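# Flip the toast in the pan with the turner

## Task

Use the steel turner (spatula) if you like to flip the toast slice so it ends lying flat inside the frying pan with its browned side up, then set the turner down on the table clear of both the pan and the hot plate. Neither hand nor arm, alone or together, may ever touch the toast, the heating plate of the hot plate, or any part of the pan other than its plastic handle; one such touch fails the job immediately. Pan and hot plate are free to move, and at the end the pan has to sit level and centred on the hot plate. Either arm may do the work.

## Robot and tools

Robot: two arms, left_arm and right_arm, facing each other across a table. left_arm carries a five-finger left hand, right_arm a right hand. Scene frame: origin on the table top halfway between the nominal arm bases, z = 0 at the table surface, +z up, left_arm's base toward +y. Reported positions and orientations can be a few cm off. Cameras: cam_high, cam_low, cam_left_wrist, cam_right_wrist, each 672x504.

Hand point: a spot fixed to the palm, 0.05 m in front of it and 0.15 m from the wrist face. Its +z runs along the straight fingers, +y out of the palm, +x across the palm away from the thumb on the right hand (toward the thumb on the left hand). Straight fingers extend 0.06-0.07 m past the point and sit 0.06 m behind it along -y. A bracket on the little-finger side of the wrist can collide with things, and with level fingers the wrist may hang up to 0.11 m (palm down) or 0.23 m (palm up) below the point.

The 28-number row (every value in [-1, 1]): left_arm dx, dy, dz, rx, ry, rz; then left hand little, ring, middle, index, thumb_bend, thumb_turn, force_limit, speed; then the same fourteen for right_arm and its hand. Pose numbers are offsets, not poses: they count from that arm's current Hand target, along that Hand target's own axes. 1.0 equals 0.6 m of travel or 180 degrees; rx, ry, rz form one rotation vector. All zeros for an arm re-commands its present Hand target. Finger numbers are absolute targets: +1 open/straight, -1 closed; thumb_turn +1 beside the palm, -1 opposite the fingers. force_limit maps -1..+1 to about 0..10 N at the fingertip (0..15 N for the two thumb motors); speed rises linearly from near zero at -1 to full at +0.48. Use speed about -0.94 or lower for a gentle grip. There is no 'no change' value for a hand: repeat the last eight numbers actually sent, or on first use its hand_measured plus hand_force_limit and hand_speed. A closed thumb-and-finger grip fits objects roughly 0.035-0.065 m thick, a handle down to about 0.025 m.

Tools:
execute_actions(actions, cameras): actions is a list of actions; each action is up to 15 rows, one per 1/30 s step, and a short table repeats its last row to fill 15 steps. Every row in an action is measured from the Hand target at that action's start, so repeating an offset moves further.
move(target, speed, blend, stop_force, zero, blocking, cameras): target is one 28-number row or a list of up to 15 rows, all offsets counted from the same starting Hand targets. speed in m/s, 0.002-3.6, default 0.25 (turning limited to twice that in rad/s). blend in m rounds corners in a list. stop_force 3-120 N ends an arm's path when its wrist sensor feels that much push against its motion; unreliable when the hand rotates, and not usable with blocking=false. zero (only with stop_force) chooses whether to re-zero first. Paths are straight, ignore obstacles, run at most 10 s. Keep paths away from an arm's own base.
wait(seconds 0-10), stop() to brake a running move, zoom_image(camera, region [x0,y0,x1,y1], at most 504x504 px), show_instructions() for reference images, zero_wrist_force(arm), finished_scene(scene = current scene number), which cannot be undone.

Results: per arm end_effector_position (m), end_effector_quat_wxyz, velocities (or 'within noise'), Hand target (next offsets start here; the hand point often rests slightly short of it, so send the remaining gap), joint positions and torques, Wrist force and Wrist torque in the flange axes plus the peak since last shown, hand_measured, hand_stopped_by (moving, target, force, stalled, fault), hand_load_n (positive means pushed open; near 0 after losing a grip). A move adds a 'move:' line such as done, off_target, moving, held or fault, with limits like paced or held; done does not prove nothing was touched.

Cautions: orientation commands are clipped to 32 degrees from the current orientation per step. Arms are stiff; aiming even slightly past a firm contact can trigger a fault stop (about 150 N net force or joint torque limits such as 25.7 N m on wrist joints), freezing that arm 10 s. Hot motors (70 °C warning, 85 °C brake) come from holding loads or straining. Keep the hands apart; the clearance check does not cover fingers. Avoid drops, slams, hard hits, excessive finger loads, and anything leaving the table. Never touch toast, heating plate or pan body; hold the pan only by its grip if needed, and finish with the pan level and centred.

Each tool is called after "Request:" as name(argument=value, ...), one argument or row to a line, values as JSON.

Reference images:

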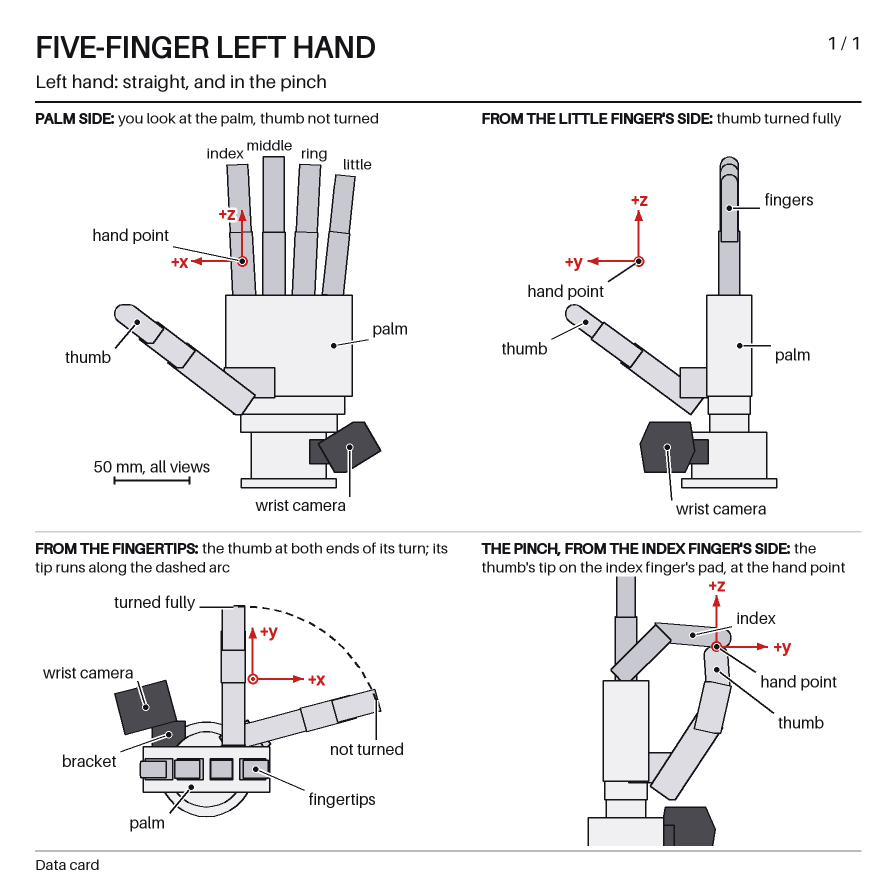

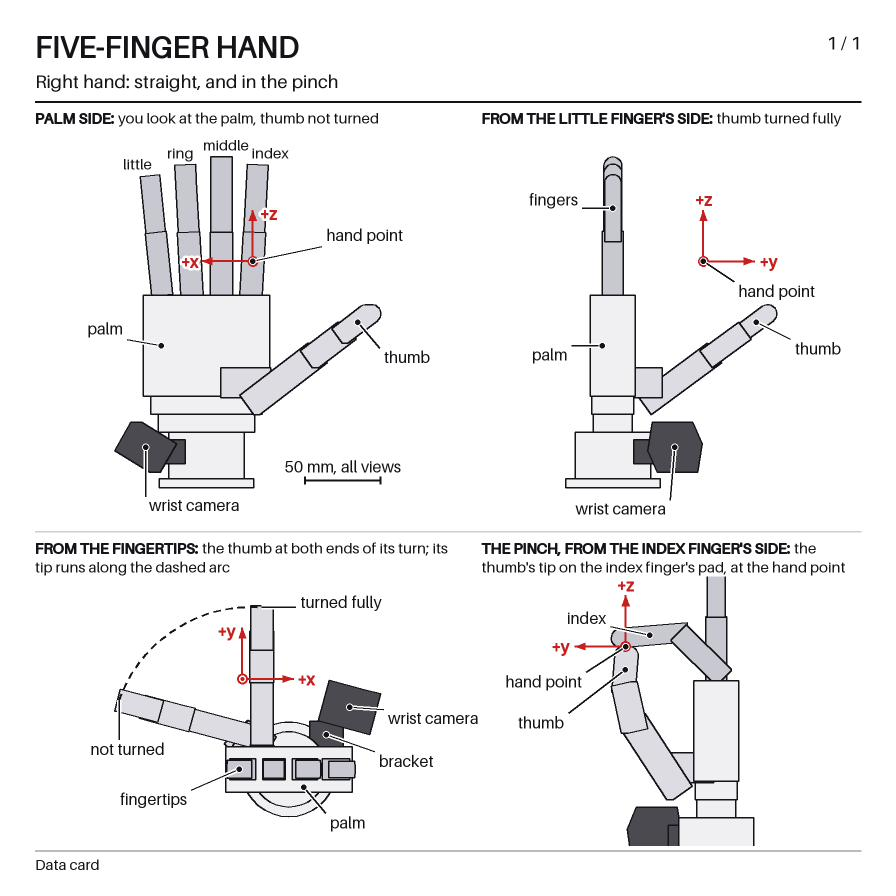

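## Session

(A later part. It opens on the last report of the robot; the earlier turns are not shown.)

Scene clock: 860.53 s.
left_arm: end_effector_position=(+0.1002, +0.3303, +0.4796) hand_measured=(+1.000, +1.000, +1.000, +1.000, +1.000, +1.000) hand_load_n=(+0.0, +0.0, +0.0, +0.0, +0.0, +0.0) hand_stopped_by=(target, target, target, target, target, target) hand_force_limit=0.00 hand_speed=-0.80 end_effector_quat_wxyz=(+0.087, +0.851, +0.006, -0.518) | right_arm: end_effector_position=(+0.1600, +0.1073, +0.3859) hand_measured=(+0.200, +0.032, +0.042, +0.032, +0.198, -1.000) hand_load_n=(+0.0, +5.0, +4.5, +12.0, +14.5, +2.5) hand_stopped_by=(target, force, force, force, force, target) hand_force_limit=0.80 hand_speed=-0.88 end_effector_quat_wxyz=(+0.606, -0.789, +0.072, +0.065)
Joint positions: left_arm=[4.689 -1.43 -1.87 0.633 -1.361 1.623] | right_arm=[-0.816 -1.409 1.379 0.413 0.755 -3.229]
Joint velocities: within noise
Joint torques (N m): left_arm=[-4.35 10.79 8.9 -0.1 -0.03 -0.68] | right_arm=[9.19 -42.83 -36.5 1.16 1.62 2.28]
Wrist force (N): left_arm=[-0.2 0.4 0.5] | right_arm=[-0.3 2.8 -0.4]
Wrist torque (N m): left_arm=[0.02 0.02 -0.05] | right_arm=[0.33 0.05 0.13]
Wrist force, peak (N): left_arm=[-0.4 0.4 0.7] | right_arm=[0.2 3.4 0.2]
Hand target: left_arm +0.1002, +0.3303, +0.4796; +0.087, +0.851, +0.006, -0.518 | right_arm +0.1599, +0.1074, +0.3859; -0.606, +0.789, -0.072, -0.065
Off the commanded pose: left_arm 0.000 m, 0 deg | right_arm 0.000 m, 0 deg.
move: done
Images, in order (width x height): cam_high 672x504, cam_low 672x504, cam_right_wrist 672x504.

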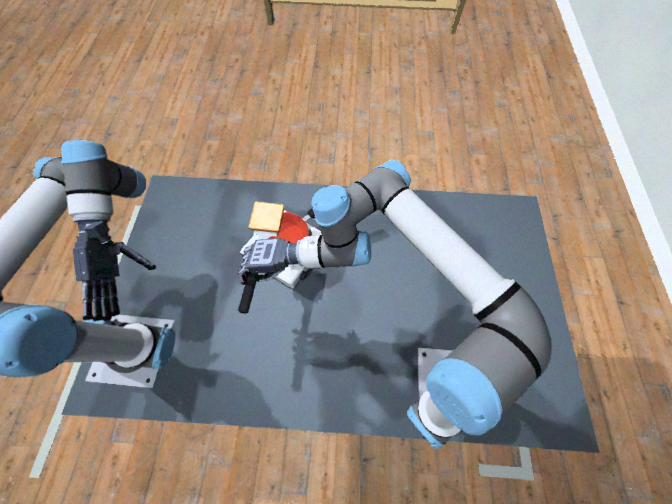

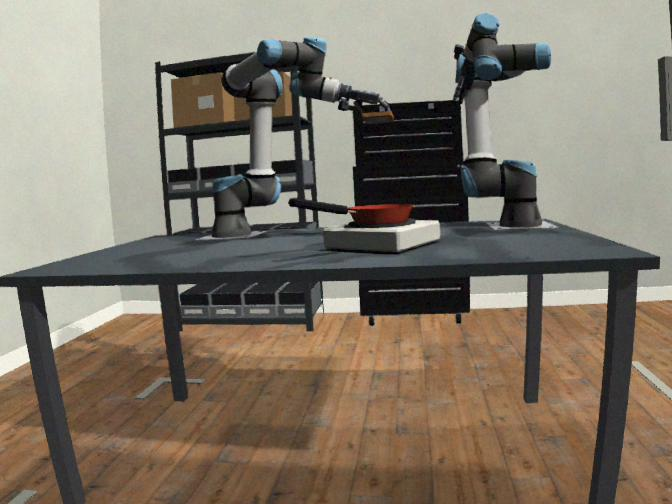

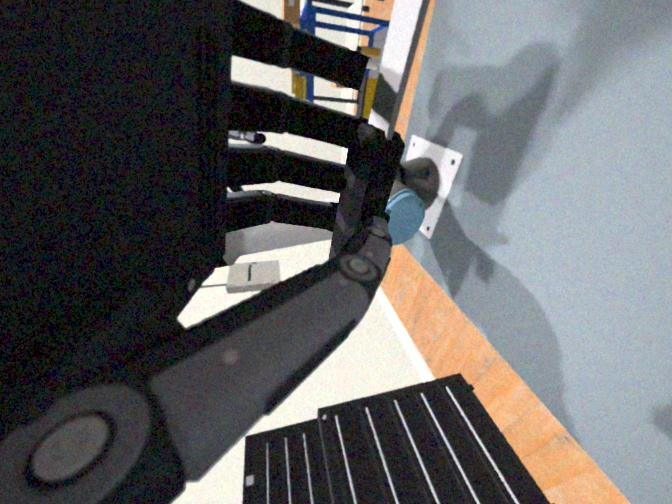

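Request:
move(
  target=[0,0,0,0,0,0,1,1,1,1,1,1,0,-0.8,0,0,0,0,-0.01294,0.04830,0.2,-0.5,-0.5,-0.5,-0.05,-1,0.8,-0.88],
  speed=0.06,
  cameras=["cam_high","cam_low"],
)

Request:
zoom_image(
  camera="cam_low",
  region=[300, 80, 460, 260],
)

Request:
zoom_image(
  camera="cam_high",
  region=[235, 190, 335, 290],
)

Scene clock: 871.33 s.
left_arm: end_effector_position=(+0.1002, +0.3303, +0.4796) hand_measured=(+1.000, +1.000, +1.000, +1.000, +1.000, +1.000) hand_load_n=(+0.0, +0.0, +0.0, +0.0, +0.0, +0.0) hand_stopped_by=(target, target, target, target, target, target) hand_force_limit=0.00 hand_speed=-0.80 end_effector_quat_wxyz=(+0.087, +0.851, +0.006, -0.518) | right_arm: end_effector_position=(+0.1599, +0.1074, +0.3860) hand_measured=(+0.200, +0.032, +0.042, +0.032, +0.198, -1.000) hand_load_n=(+0.0, +5.5, +4.5, +12.5, +14.5, +2.5) hand_stopped_by=(target, force, force, force, force, target) hand_force_limit=0.80 hand_speed=-0.88 end_effector_quat_wxyz=(+0.601, -0.780, +0.119, +0.127)
Joint positions: left_arm=[4.689 -1.43 -1.87 0.633 -1.361 1.623] | right_arm=[-0.844 -1.385 1.377 0.405 0.689 -3.094]
Joint velocities: within noise
Joint torques (N m): left_arm=[-4.48 10.94 8 0.19 0.21 -0.76] | right_arm=[-11.12 -17.69 -8.63 -1.96 -2.29 2.2]
Wrist force (N): left_arm=[0.0 0.1 0.7] | right_arm=[0.1 2.8 -0.3]
Wrist torque (N m): left_arm=[-0.03 0.00 -0.02] | right_arm=[0.31 0.03 0.12]
Wrist force, peak (N): left_arm=[-0.5 0.1 0.8] | right_arm=[-0.2 3.2 -0.2]
Hand target: left_arm +0.1002, +0.3303, +0.4796; +0.087, +0.851, +0.006, -0.518 | right_arm +0.1599, +0.1074, +0.3859; -0.601, +0.780, -0.119, -0.127
Off the commanded pose: left_arm 0.000 m, 0 deg | right_arm 0.000 m, 0 deg.
move: done
Images, in order (width x height): cam_high 672x504, cam_low 672x504.

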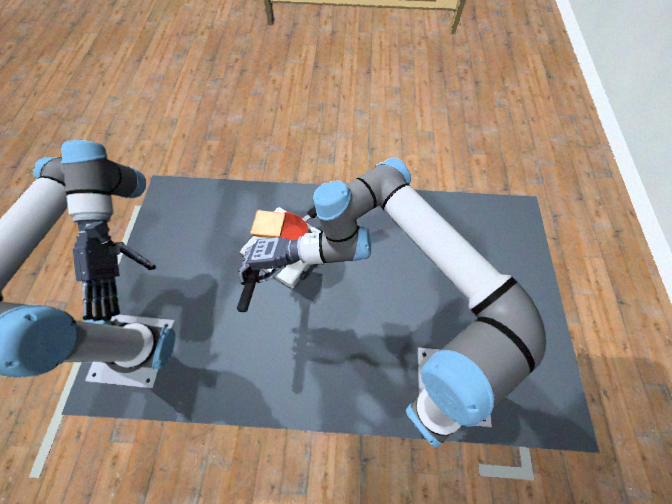

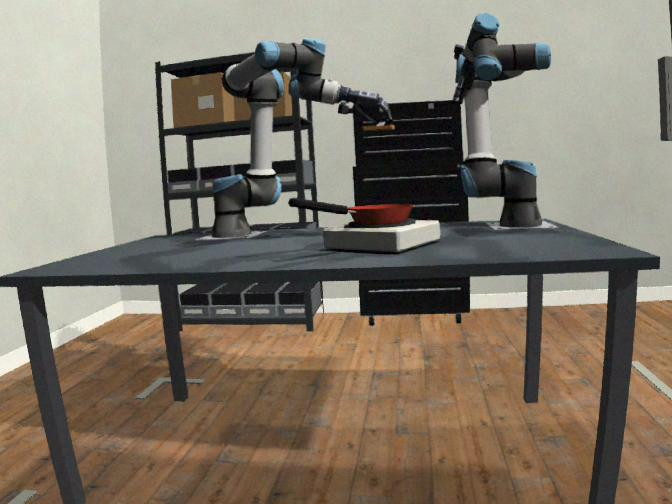

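Scaled by 2.800.

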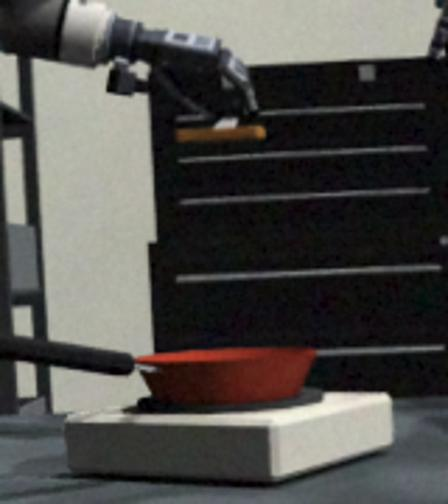

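Scaled by 5.040.

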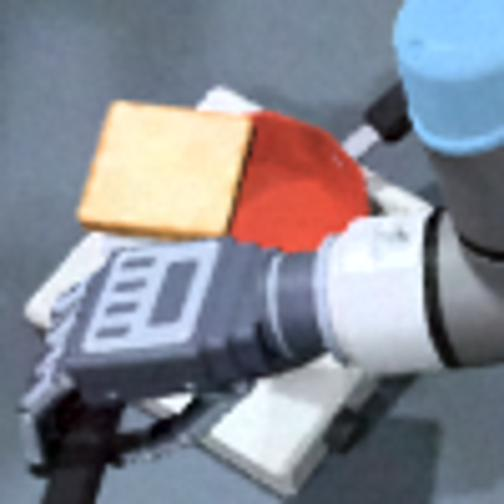

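Request:
move(
  target=[0,0,0,0,0,0,1,1,1,1,1,1,0,-0.8,0,0,0,0,-0.01006,0.03756,0.2,-0.5,-0.5,-0.5,-0.05,-1,0.8,-0.88],
  speed=0.05,
  cameras=["cam_high","cam_low"],
)

Request:
zoom_image(
  camera="cam_low",
  region=[300, 80, 460, 260],
)

Request:
zoom_image(
  camera="cam_high",
  region=[235, 190, 335, 290],
)

Scene clock: 878.97 s.
left_arm: end_effector_position=(+0.1002, +0.3303, +0.4796) hand_measured=(+1.000, +1.000, +1.000, +1.000, +1.000, +1.000) hand_load_n=(+0.0, +0.0, +0.0, +0.0, +0.0, +0.0) hand_stopped_by=(target, target, target, target, target, target) hand_force_limit=0.00 hand_speed=-0.80 end_effector_quat_wxyz=(+0.087, +0.851, +0.006, -0.518) | right_arm: end_effector_position=(+0.1599, +0.1074, +0.3859) hand_measured=(+0.200, +0.032, +0.042, +0.032, +0.198, -1.000) hand_load_n=(+0.0, +5.5, +4.5, +12.0, +14.5, +2.5) hand_stopped_by=(target, force, force, force, force, target) hand_force_limit=0.80 hand_speed=-0.88 end_effector_quat_wxyz=(+0.594, -0.770, +0.156, +0.174)
Joint positions: left_arm=[4.689 -1.43 -1.87 0.633 -1.361 1.623] | right_arm=[-0.863 -1.369 1.381 0.388 0.64 -2.984]
Joint velocities: within noise
Joint torques (N m): left_arm=[-3.89 10.39 9.17 -0.13 0.03 -0.98] | right_arm=[-11.36 -18.51 -8.27 -1.91 -2.07 2.21]
Wrist force (N): left_arm=[-0.3 -0.1 0.3] | right_arm=[0.2 2.9 -0.1]
Wrist torque (N m): left_arm=[-0.03 0.04 -0.04] | right_arm=[0.32 0.03 0.10]
Wrist force, peak (N): left_arm=[0.0 0.4 0.9] | right_arm=[0.0 3.1 -0.2]
Hand target: left_arm +0.1002, +0.3303, +0.4796; +0.087, +0.851, +0.006, -0.518 | right_arm +0.1599, +0.1074, +0.3859; -0.594, +0.770, -0.156, -0.174
Off the commanded pose: left_arm 0.000 m, 0 deg | right_arm 0.000 m, 0 deg.
move: done
Images, in order (width x height): cam_high 672x504, cam_low 672x504.

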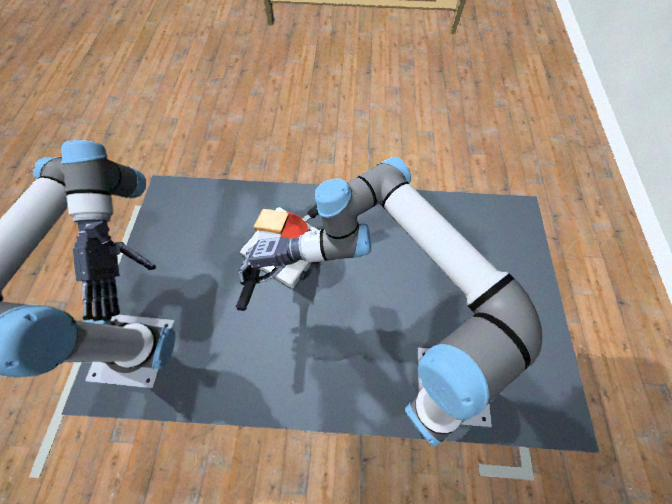

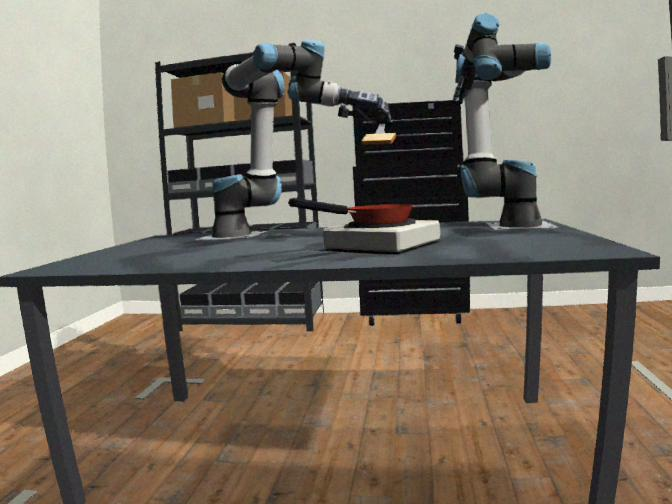

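Scaled by 2.800.

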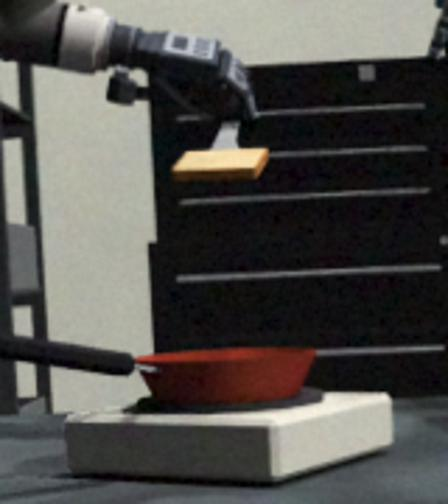

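Scaled by 5.040.

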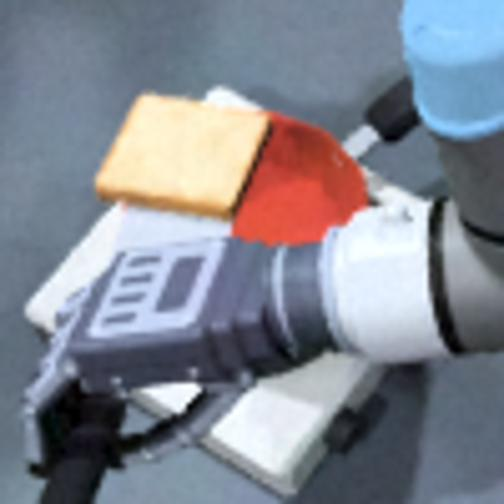

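Request:
execute_actions(
  actions=[
    [[0,0,0,0,0,0,1,1,1,1,1,1,0,-0.8,0,0,0,0,-0.00216,0.00805,0.2,-0.5,-0.5,-0.5,-0.05,-1,0.8,-0.88]],
  ],
  cameras=["cam_high","cam_low"],
)

Request:
zoom_image(
  camera="cam_low",
  region=[300, 80, 460, 260],
)

Scene clock: 884.83 s.
left_arm: end_effector_position=(+0.1002, +0.3303, +0.4796) hand_measured=(+1.000, +1.000, +1.000, +1.000, +1.000, +1.000) hand_load_n=(+0.0, +0.0, +0.0, +0.0, +0.0, +0.0) hand_stopped_by=(target, target, target, target, target, target) hand_force_limit=0.00 hand_speed=-0.80 end_effector_quat_wxyz=(+0.087, +0.851, +0.006, -0.518) | right_arm: end_effector_position=(+0.1599, +0.1074, +0.3859) hand_measured=(+0.200, +0.032, +0.042, +0.032, +0.198, -1.000) hand_load_n=(+0.0, +5.5, +4.5, +12.5, +14.5, +2.5) hand_stopped_by=(target, force, force, force, force, target) hand_force_limit=0.80 hand_speed=-0.88 end_effector_quat_wxyz=(+0.593, -0.767, +0.163, +0.185)
Joint positions: left_arm=[4.689 -1.43 -1.87 0.633 -1.361 1.623] | right_arm=[-0.867 -1.365 1.383 0.383 0.63 -2.96]
Joint velocities: within noise
Joint torques (N m): left_arm=[-2.73 10.41 9.6 -0.08 0.07 -1.03] | right_arm=[-11.09 -18.67 -8.59 -1.86 -2.23 2.42]
Wrist force (N): left_arm=[-0.1 0.2 0.2] | right_arm=[0.0 2.6 -0.3]
Wrist torque (N m): left_arm=[0.00 0.00 -0.04] | right_arm=[0.31 0.06 0.04]
Wrist force, peak (N): left_arm=[-0.1 0.4 0.8] | right_arm=[0.0 3.0 -0.5]
Hand target: left_arm +0.1002, +0.3303, +0.4796; +0.087, +0.851, +0.006, -0.518 | right_arm +0.1599, +0.1074, +0.3859; -0.593, +0.767, -0.163, -0.185
Off the commanded pose: left_arm 0.000 m, 0 deg | right_arm 0.000 m, 0 deg.
Step readings (end_effector_position of left_arm | right_arm):
0: (+0.1002, +0.3303, +0.4796) | (+0.1599, +0.1074, +0.3859)
1: (+0.1002, +0.3303, +0.4796) | (+0.1599, +0.1074, +0.3859)
2: (+0.1002, +0.3303, +0.4796) | (+0.1599, +0.1073, +0.3859)
4: (+0.1002, +0.3303, +0.4796) | (+0.1599, +0.1073, +0.3859)
8: (+0.1002, +0.3303, +0.4796) | (+0.1599, +0.1073, +0.3859)
15: (+0.1002, +0.3303, +0.4796) | (+0.1599, +0.1074, +0.3859)
Images, in order (width x height): cam_high 672x504, cam_low 672x504.

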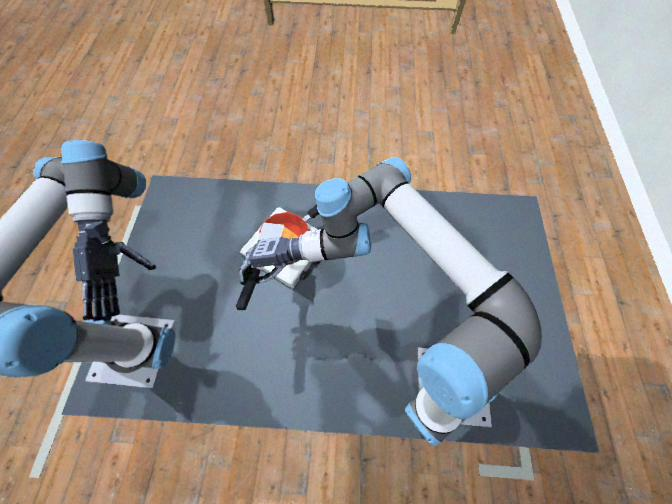

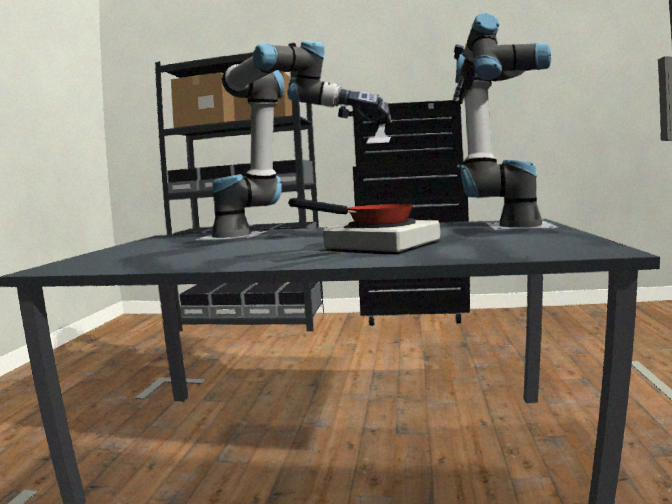

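Scaled by 2.800.

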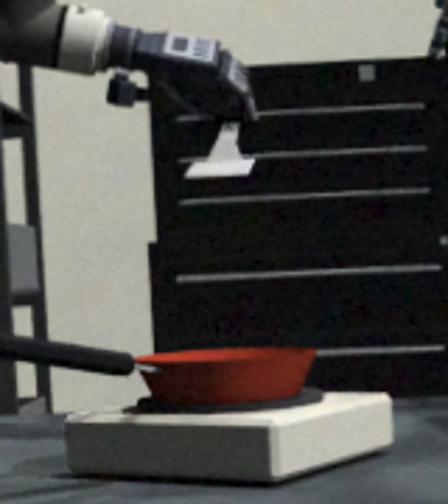

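It's in the pan! Check pose.

Request:
zoom_image(
  camera="cam_high",
  region=[235, 190, 335, 290],
)

Scaled by 5.040.

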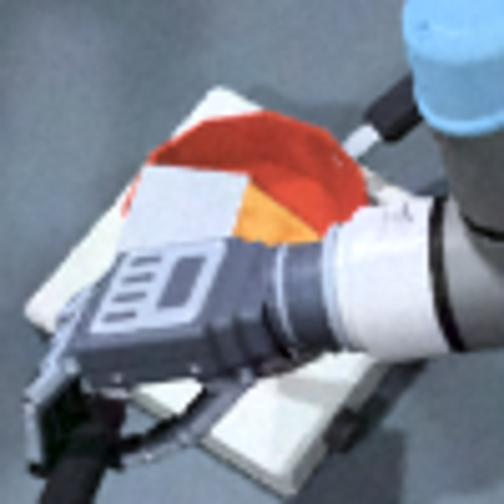

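Request:
move(
  target=[0,0,0,0,0,0,1,1,1,1,1,1,0,-0.8,-0.0328,-0.0098,-0.2613,0,0,0,0.2,-0.5,-0.5,-0.5,-0.05,-1,0.8,-0.88],
  speed=0.25,
  cameras=["cam_high","cam_low"],
)

Request:
zoom_image(
  camera="cam_high",
  region=[235, 190, 335, 290],
)

Request:
zoom_image(
  camera="cam_low",
  region=[320, 180, 460, 260],
)

Scene clock: 891.53 s.
left_arm: end_effector_position=(+0.1002, +0.3303, +0.4796) hand_measured=(+1.000, +1.000, +1.000, +1.000, +1.000, +1.000) hand_load_n=(+0.0, +0.0, +0.0, +0.0, +0.0, +0.5) hand_stopped_by=(target, target, target, target, target, target) hand_force_limit=0.00 hand_speed=-0.80 end_effector_quat_wxyz=(+0.087, +0.851, +0.006, -0.518) | right_arm: end_effector_position=(+0.1594, -0.0425, +0.4363) hand_measured=(+0.200, +0.032, +0.042, +0.032, +0.198, -1.000) hand_load_n=(+0.0, +5.5, +4.5, +12.5, +14.5, +2.5) hand_stopped_by=(target, force, force, force, force, target) hand_force_limit=0.80 hand_speed=-0.88 end_effector_quat_wxyz=(+0.593, -0.767, +0.163, +0.185)
Joint positions: left_arm=[4.689 -1.43 -1.87 0.633 -1.361 1.623] | right_arm=[-1.212 -1.58 1.544 0.807 0.336 -3.372]
Joint velocities: within noise
Joint torques (N m): left_arm=[-4.15 10.07 9.42 -0.18 0.31 -0.96] | right_arm=[-10.75 -7.59 -36.55 2.81 -2.84 -2.74]
Wrist force (N): left_arm=[-0.2 -0.2 0.2] | right_arm=[0.1 3.0 -0.4]
Wrist torque (N m): left_arm=[-0.05 0.02 -0.03] | right_arm=[0.37 0.06 0.06]
Wrist force, peak (N): left_arm=[-0.3 0.3 0.8] | right_arm=[-0.1 3.1 -0.2]
Hand target: left_arm +0.1002, +0.3303, +0.4796; +0.087, +0.851, +0.006, -0.518 | right_arm +0.1594, -0.0425, +0.4363; -0.593, +0.767, -0.163, -0.185
Off the commanded pose: left_arm 0.000 m, 0 deg | right_arm 0.000 m, 0 deg.
move: done
Images, in order (width x height): cam_high 672x504, cam_low 672x504.

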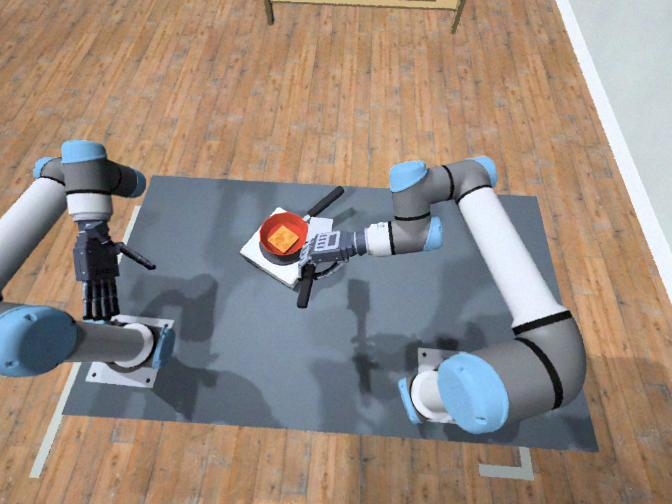

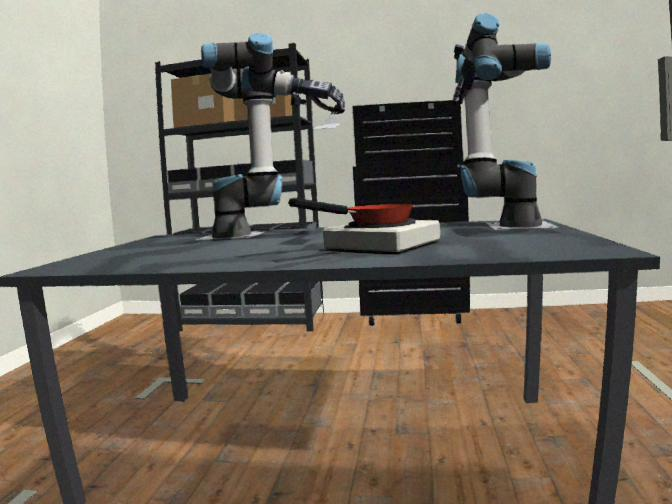

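Scaled by 5.040.

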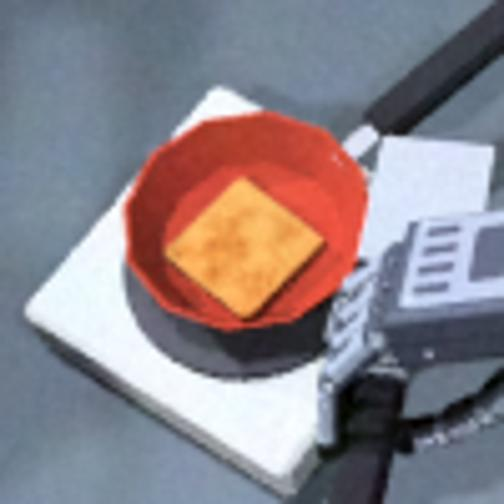

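Scaled by 3.600.

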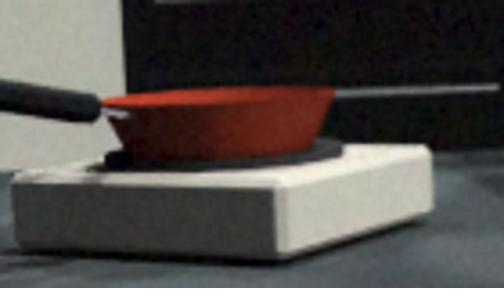

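Request:
move(
  target=[0,0,0,0,0,0,1,1,1,1,1,1,0,-0.8,0.3668,0.5642,-0.1179,0.02508,0.0893,-0.07056,0.2,-0.5,-0.5,-0.5,-0.05,-1,0.8,-0.88],
  speed=0.25,
  cameras=["cam_high","cam_low"],
)

Request:
zoom_image(
  camera="cam_low",
  region=[220, 160, 400, 280],
)

Request:
zoom_image(
  camera="cam_high",
  region=[235, 180, 355, 300],
)

Scene clock: 919.10 s.
left_arm: end_effector_position=(+0.1002, +0.3303, +0.4796) hand_measured=(+1.000, +1.000, +1.000, +1.000, +1.000, +1.000) hand_load_n=(+0.0, +0.0, +0.0, +0.0, +0.0, +0.0) hand_stopped_by=(target, target, target, target, target, target) hand_force_limit=0.00 hand_speed=-0.80 end_effector_quat_wxyz=(+0.087, +0.851, +0.006, -0.518) | right_arm: end_effector_position=(+0.2002, -0.2008, +0.0604) hand_measured=(+0.200, +0.032, +0.042, +0.032, +0.198, -1.000) hand_load_n=(-0.5, +5.5, +4.5, +12.0, +14.5, +2.5) hand_stopped_by=(target, force, force, force, force, target) hand_force_limit=0.80 hand_speed=-0.88 end_effector_quat_wxyz=(+0.610, -0.775, +0.166, +0.003)
Joint positions: left_arm=[4.689 -1.43 -1.87 0.633 -1.361 1.623] | right_arm=[-1.87 -1.019 2.459 0.535 0.282 -4.916]
Joint velocities: within noise
Joint torques (N m): left_arm=[-4.87 9.68 9.98 -0.27 0.25 -0.82] | right_arm=[-11.3 -11.32 14.38 4.1 -3.35 -2.74]
Wrist force (N): left_arm=[-0.3 0.3 0.5] | right_arm=[-0.5 2.8 -0.4]
Wrist torque (N m): left_arm=[0.01 0.04 -0.06] | right_arm=[0.32 0.10 0.09]
Wrist force, peak (N): left_arm=[-0.4 0.2 0.7] | right_arm=[-0.3 3.7 -0.4]
Hand target: left_arm +0.1002, +0.3303, +0.4796; +0.087, +0.851, +0.006, -0.518 | right_arm +0.2002, -0.2009, +0.0604; -0.610, +0.775, -0.166, -0.003
Off the commanded pose: left_arm 0.000 m, 0 deg | right_arm 0.000 m, 0 deg.
move: done
Images, in order (width x height): cam_high 672x504, cam_low 672x504.

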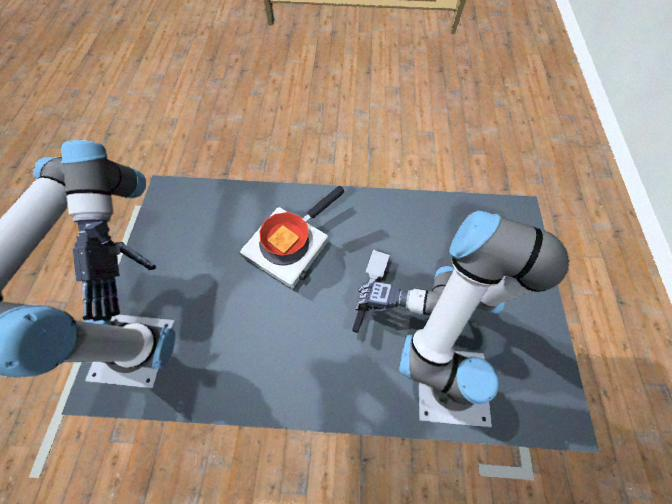

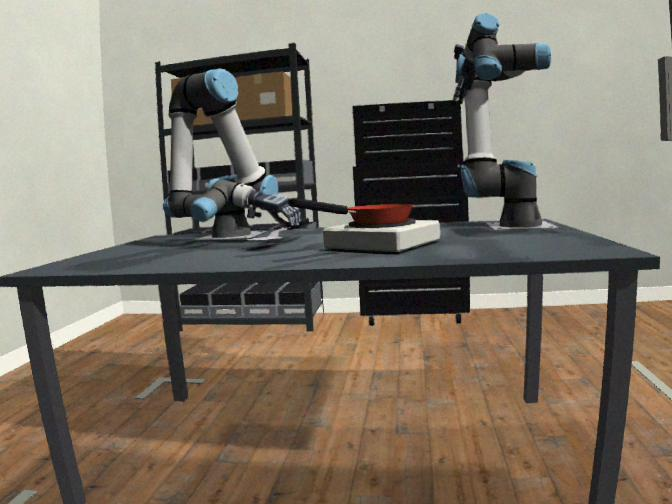

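Scaled by 2.800.

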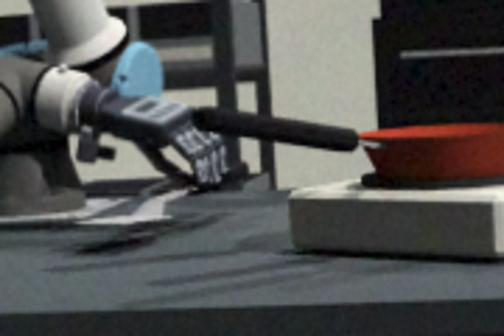

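Scaled by 4.200.

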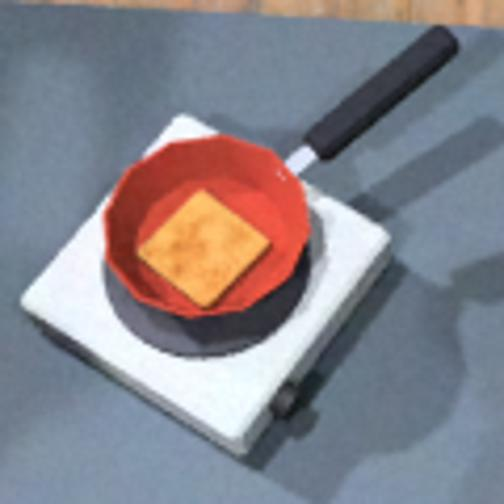

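Request:
move(
  target=[0,0,0,0,0,0,1,1,1,1,1,1,0,-0.8,0.0173,0.0787,0.0211,0,0,0,0.2,-0.5,-0.5,-0.5,-0.05,-1,0.8,-0.88],
  speed=0.03,
  stop_force=3,
  cameras=["cam_low","cam_right_wrist"],
)

Request:
zoom_image(
  camera="cam_low",
  region=[220, 180, 340, 280],
)

Scene clock: 925.43 s.
left_arm: end_effector_position=(+0.1002, +0.3303, +0.4796) hand_measured=(+1.000, +1.000, +1.000, +1.000, +1.000, +1.000) hand_load_n=(+0.0, -0.5, +0.0, +0.0, +0.0, +0.0) hand_stopped_by=(target, target, target, target, target, target) hand_force_limit=0.00 hand_speed=-0.80 end_effector_quat_wxyz=(+0.087, +0.851, +0.006, -0.518) | right_arm: end_effector_position=(+0.2001, -0.2010, +0.0212) hand_measured=(+0.200, +0.032, +0.042, +0.032, +0.198, -1.000) hand_load_n=(-0.5, +5.0, +5.5, +11.0, +12.5, +2.0) hand_stopped_by=(target, force, force, force, force, target) hand_force_limit=0.80 hand_speed=-0.88 end_effector_quat_wxyz=(+0.610, -0.775, +0.166, +0.003)
Joint positions: left_arm=[4.689 -1.43 -1.87 0.633 -1.361 1.623] | right_arm=[-1.871 -0.873 2.442 0.41 0.282 -4.92]
Joint velocities: within noise
Joint torques (N m): left_arm=[-3.18 10.31 9.4 -0.34 0.11 -0.98] | right_arm=[4.99 -39.21 15.84 4.02 0.38 0.39]
Wrist force (N): left_arm=[-0.1 0.5 0.6] | right_arm=[-0.2 2.1 -0.5]
Wrist torque (N m): left_arm=[0.03 0.02 -0.04] | right_arm=[0.26 0.06 0.05]
Wrist force, peak (N): left_arm=[-0.5 0.4 0.7] | right_arm=[-6.0 -15.4 -14.6]
Hand target: left_arm +0.1002, +0.3303, +0.4796; +0.087, +0.851, +0.006, -0.518 | right_arm +0.2001, -0.2010, +0.0212; -0.610, +0.775, -0.166, -0.003 (not the last commanded pose)
Off the commanded pose: left_arm 0.000 m, 0 deg | right_arm 0.011 m, 0 deg.
move: contact (right_arm)
Images, in order (width x height): cam_low 672x504, cam_right_wrist 672x504.

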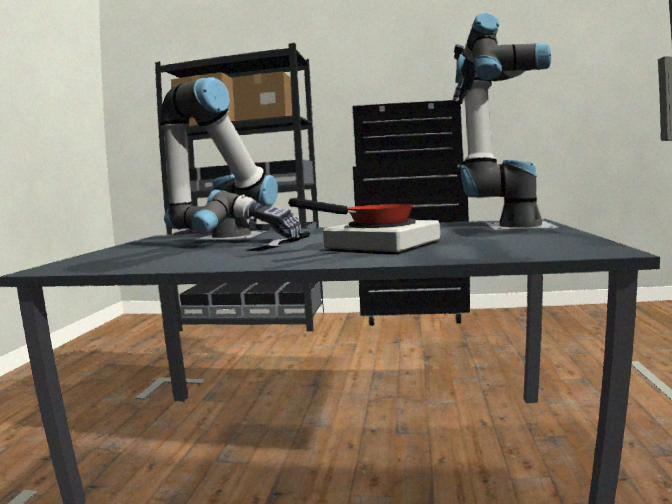

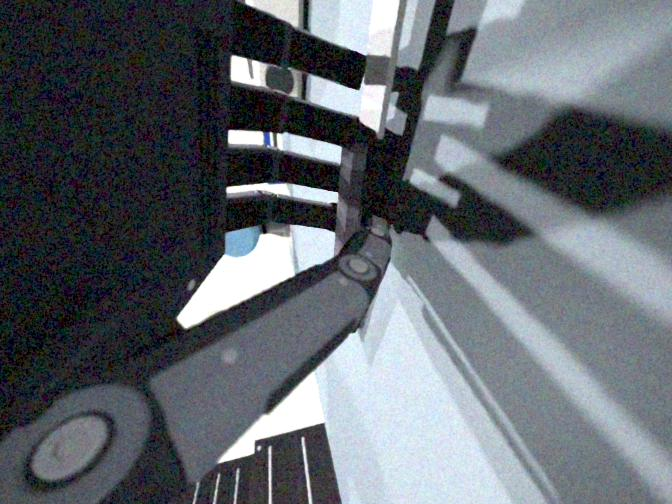

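Scaled by 4.200.

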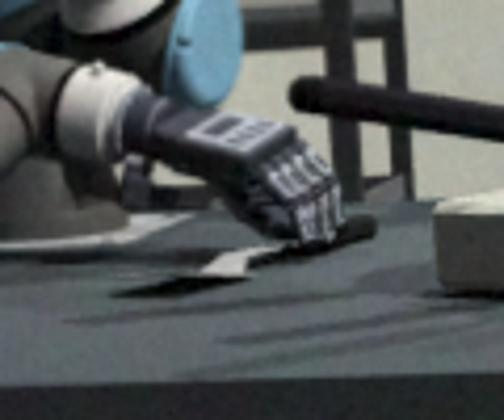

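Request:
execute_actions(
  actions=[
    [[0,0,0,0,0,0,1,1,1,1,1,1,0,-0.8,0,0,0,0,0,0,0.2,0.15,0.15,0.15,0.3,-1,0,-0.7]],
  ],
  cameras=[],
)

Request:
wait(
  seconds=0.7,
  cameras=["cam_low"],
)

Request:
zoom_image(
  camera="cam_low",
  region=[220, 180, 340, 280],
)

Scene clock: 929.70 s.
left_arm: end_effector_position=(+0.1002, +0.3303, +0.4796) hand_measured=(+1.000, +1.000, +1.000, +1.000, +1.000, +1.000) hand_load_n=(+0.0, -0.5, +0.0, +0.0, +0.0, +0.0) hand_stopped_by=(target, target, target, target, target, target) hand_force_limit=0.00 hand_speed=-0.80 end_effector_quat_wxyz=(+0.087, +0.851, +0.006, -0.518) | right_arm: end_effector_position=(+0.2001, -0.2010, +0.0212) hand_measured=(+0.200, +0.150, +0.150, +0.150, +0.300, -1.000) hand_load_n=(+0.0, +0.0, +0.0, +0.0, +0.0, +0.0) hand_stopped_by=(target, target, target, target, target, target) hand_force_limit=0.00 hand_speed=-0.70 end_effector_quat_wxyz=(+0.610, -0.775, +0.166, +0.003)
Joint positions: left_arm=[4.689 -1.43 -1.87 0.633 -1.361 1.623] | right_arm=[-1.871 -0.873 2.442 0.41 0.282 -4.92]
Joint velocities: within noise
Joint torques (N m): left_arm=[-4.59 10.55 9.49 -0.3 -0.23 -1.24] | right_arm=[9.12 -38.87 9.53 3.43 0.11 2.21]
Wrist force (N): left_arm=[-0.2 0.0 0.7] | right_arm=[-0.4 1.1 -0.7]
Wrist torque (N m): left_arm=[-0.06 0.03 -0.04] | right_arm=[0.32 0.08 -0.07]
Wrist force, peak (N): left_arm=[-0.3 0.6 0.7] | right_arm=[-0.3 2.5 -0.4]
Hand target: left_arm +0.1002, +0.3303, +0.4796; +0.087, +0.851, +0.006, -0.518 | right_arm +0.2001, -0.2010, +0.0212; -0.610, +0.775, -0.166, -0.003
Off the commanded pose: left_arm 0.000 m, 0 deg | right_arm 0.000 m, 0 deg.
Step readings (end_effector_position of left_arm | right_arm):
0: (+0.1002, +0.3303, +0.4796) | (+0.2001, -0.2010, +0.0212)
1: (+0.1002, +0.3303, +0.4796) | (+0.2001, -0.2010, +0.0212)
2: (+0.1002, +0.3303, +0.4796) | (+0.2001, -0.2010, +0.0212)
4: (+0.1002, +0.3303, +0.4796) | (+0.2001, -0.2010, +0.0212)
8: (+0.1002, +0.3303, +0.4796) | (+0.2001, -0.2010, +0.0212)
15: (+0.1002, +0.3303, +0.4796) | (+0.2001, -0.2010, +0.0212)
No camera images: "cameras" was empty.

Scene clock: 930.40 s.
left_arm: end_effector_position=(+0.1002, +0.3303, +0.4796) hand_measured=(+1.000, +1.000, +1.000, +1.000, +1.000, +1.000) hand_load_n=(+0.0, +0.0, +0.0, +0.0, +0.0, +0.0) hand_stopped_by=(target, target, target, target, target, target) hand_force_limit=0.00 hand_speed=-0.80 end_effector_quat_wxyz=(+0.087, +0.851, +0.006, -0.518) | right_arm: end_effector_position=(+0.2001, -0.2010, +0.0212) hand_measured=(+0.200, +0.150, +0.150, +0.150, +0.300, -1.000) hand_load_n=(+0.0, +0.0, +0.0, -0.5, +0.0, +0.5) hand_stopped_by=(target, target, target, target, target, target) hand_force_limit=0.00 hand_speed=-0.70 end_effector_quat_wxyz=(+0.610, -0.775, +0.166, +0.003)
Joint positions: left_arm=[4.689 -1.43 -1.87 0.633 -1.361 1.623] | right_arm=[-1.871 -0.873 2.442 0.41 0.282 -4.92]
Joint velocities: within noise
Joint torques (N m): left_arm=[-3.8 11.37 9.45 -0.27 0.2 -0.81] | right_arm=[8.25 -39.32 8.5 3.2 -0.05 2.25]
Wrist force (N): left_arm=[-0.4 0.3 0.5] | right_arm=[-0.7 1.2 -0.7]
Wrist torque (N m): left_arm=[0.00 0.05 -0.06] | right_arm=[0.32 0.12 -0.09]
Wrist force, peak (N): left_arm=[-0.1 0.1 0.8] | right_arm=[-0.6 1.3 -0.8]
Hand target: left_arm +0.1002, +0.3303, +0.4796; +0.087, +0.851, +0.006, -0.518 | right_arm +0.2001, -0.2010, +0.0212; -0.610, +0.775, -0.166, -0.003
Off the commanded pose: left_arm 0.000 m, 0 deg | right_arm 0.000 m, 0 deg.
wait: 0.70 s; at rest by 0.17 s
Images, in order (width x height): cam_low 672x504.

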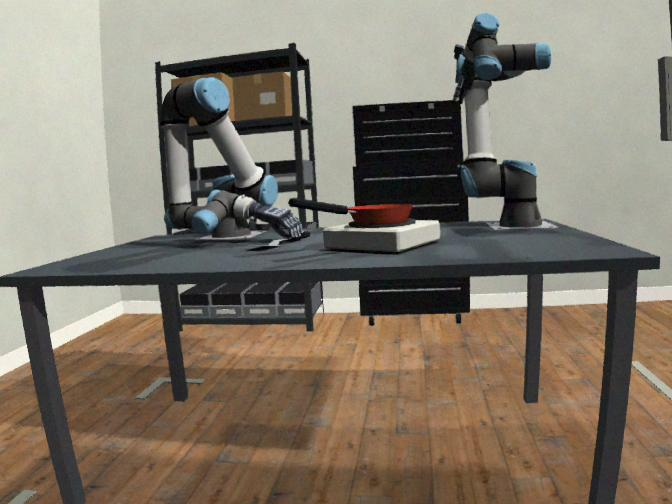

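Scaled by 4.200.

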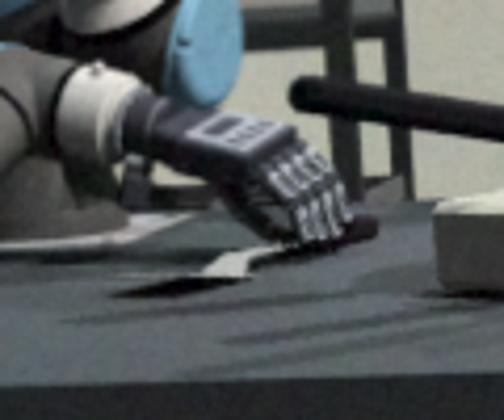

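Request:
execute_actions(
  actions=[
    [[0,0,0,0,0,0,1,1,1,1,1,1,0,-0.8,-0.0021,-0.0094,-0.0025,0,0,0,0.4,0.4,0.4,0.4,0.5,-1,0,-0.4]],
  ],
  cameras=[],
)

Request:
wait(
  seconds=0.5,
  cameras=[],
)

Request:
move(
  target=[0,0,0,0,0,0,1,1,1,1,1,1,0,-0.8,-0.0866,-0.3937,-0.1055,0,0,0,0.4,0.4,0.4,0.4,0.5,-1,0,-0.4],
  speed=0.2,
  cameras=["cam_high","cam_low"],
)

Request:
zoom_image(
  camera="cam_high",
  region=[235, 180, 405, 340],
)

Scene clock: 936.00 s.
left_arm: end_effector_position=(+0.1002, +0.3303, +0.4796) hand_measured=(+1.000, +1.000, +1.000, +1.000, +1.000, +1.000) hand_load_n=(+0.0, +0.0, +0.0, +0.0, +0.0, +0.0) hand_stopped_by=(target, target, target, target, target, target) hand_force_limit=0.00 hand_speed=-0.80 end_effector_quat_wxyz=(+0.087, +0.851, +0.006, -0.518) | right_arm: end_effector_position=(+0.2001, -0.2010, +0.0272) hand_measured=(+0.400, +0.400, +0.400, +0.400, +0.500, -1.000) hand_load_n=(+0.0, +0.0, +0.0, -0.5, -1.0, -0.5) hand_stopped_by=(target, target, target, target, target, target) hand_force_limit=0.00 hand_speed=-0.40 end_effector_quat_wxyz=(+0.610, -0.775, +0.166, +0.003)
Joint positions: left_arm=[4.689 -1.43 -1.87 0.633 -1.361 1.623] | right_arm=[-1.871 -0.895 2.446 0.428 0.282 -4.92]
Joint velocities: within noise
Joint torques (N m): left_arm=[-3.29 10.7 9.23 -0.29 0.24 -1.18] | right_arm=[-9.49 -38.33 15.37 3.99 0.98 -2.95]
Wrist force (N): left_arm=[-0.1 -0.1 0.4] | right_arm=[-0.7 0.4 -0.4]
Wrist torque (N m): left_arm=[-0.05 0.02 -0.04] | right_arm=[0.33 0.11 -0.10]
Wrist force, peak (N): left_arm=[-0.4 0.2 0.8] | right_arm=[-0.9 -1.9 0.0]
Hand target: left_arm +0.1002, +0.3303, +0.4796; +0.087, +0.851, +0.006, -0.518 | right_arm +0.2001, -0.2010, +0.0272; -0.610, +0.775, -0.166, -0.003
Off the commanded pose: left_arm 0.000 m, 0 deg | right_arm 0.000 m, 0 deg.
Step readings (end_effector_position of left_arm | right_arm):
0: (+0.1002, +0.3303, +0.4796) | (+0.2001, -0.2010, +0.0212)
1: (+0.1002, +0.3303, +0.4796) | (+0.2001, -0.2010, +0.0212)
2: (+0.1002, +0.3303, +0.4796) | (+0.2002, -0.2010, +0.0218)
4: (+0.1002, +0.3303, +0.4796) | (+0.2002, -0.2010, +0.0241)
8: (+0.1002, +0.3303, +0.4796) | (+0.2001, -0.2010, +0.0265)
15: (+0.1002, +0.3303, +0.4796) | (+0.2001, -0.2009, +0.0272)
No camera images: "cameras" was empty.

Scene clock: 936.50 s.
left_arm: end_effector_position=(+0.1002, +0.3303, +0.4796) hand_measured=(+1.000, +1.000, +1.000, +1.000, +1.000, +1.000) hand_load_n=(+0.0, +0.0, +0.0, +0.0, +0.0, +0.0) hand_stopped_by=(target, target, target, target, target, target) hand_force_limit=0.00 hand_speed=-0.80 end_effector_quat_wxyz=(+0.087, +0.851, +0.006, -0.518) | right_arm: end_effector_position=(+0.2001, -0.2010, +0.0272) hand_measured=(+0.400, +0.400, +0.400, +0.400, +0.500, -1.000) hand_load_n=(+0.0, +0.0, +0.0, +0.0, -1.0, -0.5) hand_stopped_by=(target, target, target, target, target, target) hand_force_limit=0.00 hand_speed=-0.40 end_effector_quat_wxyz=(+0.610, -0.775, +0.166, +0.003)
Joint positions: left_arm=[4.689 -1.43 -1.87 0.633 -1.361 1.623] | right_arm=[-1.871 -0.895 2.446 0.428 0.282 -4.92]
Joint velocities: within noise
Joint torques (N m): left_arm=[-3.89 11.16 10.37 -0.3 0.23 -0.91] | right_arm=[-11.09 -38.51 14.87 3.86 0.97 -2.89]
Wrist force (N): left_arm=[-0.1 0.2 0.8] | right_arm=[-0.7 0.1 -0.2]
Wrist torque (N m): left_arm=[-0.03 0.02 -0.03] | right_arm=[0.28 0.11 -0.11]
Wrist force, peak (N): left_arm=[-0.1 0.2 0.8] | right_arm=[-0.8 0.2 -0.4]
Hand target: left_arm +0.1002, +0.3303, +0.4796; +0.087, +0.851, +0.006, -0.518 | right_arm +0.2001, -0.2010, +0.0272; -0.610, +0.775, -0.166, -0.003
Off the commanded pose: left_arm 0.000 m, 0 deg | right_arm 0.000 m, 0 deg.
wait: 0.50 s; at rest by 0.17 s
No camera images: "cameras" was empty.

Scene clock: 938.73 s.
left_arm: end_effector_position=(+0.1002, +0.3303, +0.4796) hand_measured=(+1.000, +1.000, +1.000, +1.000, +1.000, +1.000) hand_load_n=(+0.0, +0.0, +0.0, +0.0, +0.0, +0.0) hand_stopped_by=(target, target, target, target, target, target) hand_force_limit=0.00 hand_speed=-0.80 end_effector_quat_wxyz=(+0.087, +0.851, +0.006, -0.518) | right_arm: end_effector_position=(+0.2001, -0.2003, +0.2772) hand_measured=(+0.400, +0.400, +0.400, +0.400, +0.500, -1.000) hand_load_n=(+0.0, +0.0, +0.0, -0.5, +0.0, +0.0) hand_stopped_by=(target, target, target, target, target, target) hand_force_limit=0.00 hand_speed=-0.40 end_effector_quat_wxyz=(+0.610, -0.775, +0.166, +0.003)
Joint positions: left_arm=[4.689 -1.43 -1.87 0.633 -1.361 1.623] | right_arm=[-1.867 -1.669 2.303 1.333 0.281 -4.908]
Joint velocities: within noise
Joint torques (N m): left_arm=[-4.09 11.39 8.16 -0.26 0.32 -0.89] | right_arm=[-10.85 2.52 -0.76 4.12 0.73 -2.9]
Wrist force (N): left_arm=[-0.1 -0.1 0.3] | right_arm=[-0.6 1.2 -0.6]
Wrist torque (N m): left_arm=[-0.05 0.01 -0.04] | right_arm=[0.33 0.12 -0.08]
Wrist force, peak (N): left_arm=[-0.5 0.5 0.6] | right_arm=[-0.6 2.0 -0.4]
Hand target: left_arm +0.1002, +0.3303, +0.4796; +0.087, +0.851, +0.006, -0.518 | right_arm +0.2000, -0.2004, +0.2772; -0.610, +0.775, -0.166, -0.003
Off the commanded pose: left_arm 0.000 m, 0 deg | right_arm 0.000 m, 0 deg.
move: done
Images, in order (width x height): cam_high 672x504, cam_low 672x504.

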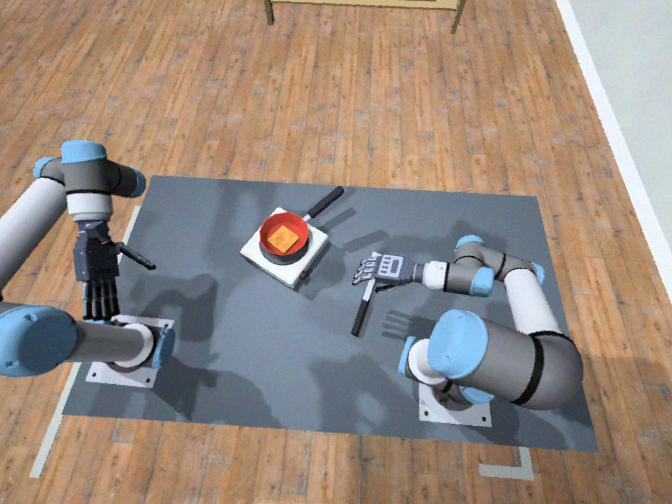

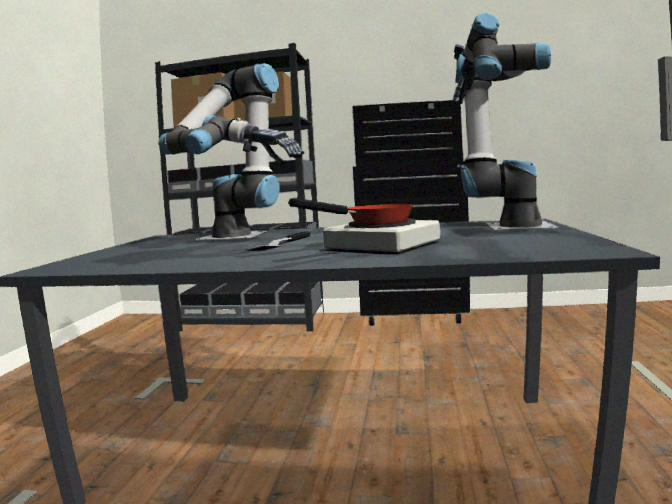

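Scaled by 2.965.

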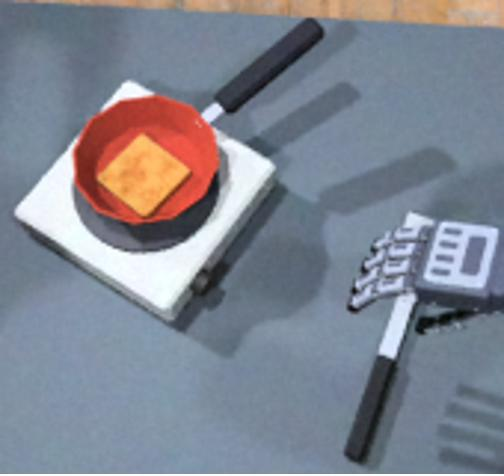

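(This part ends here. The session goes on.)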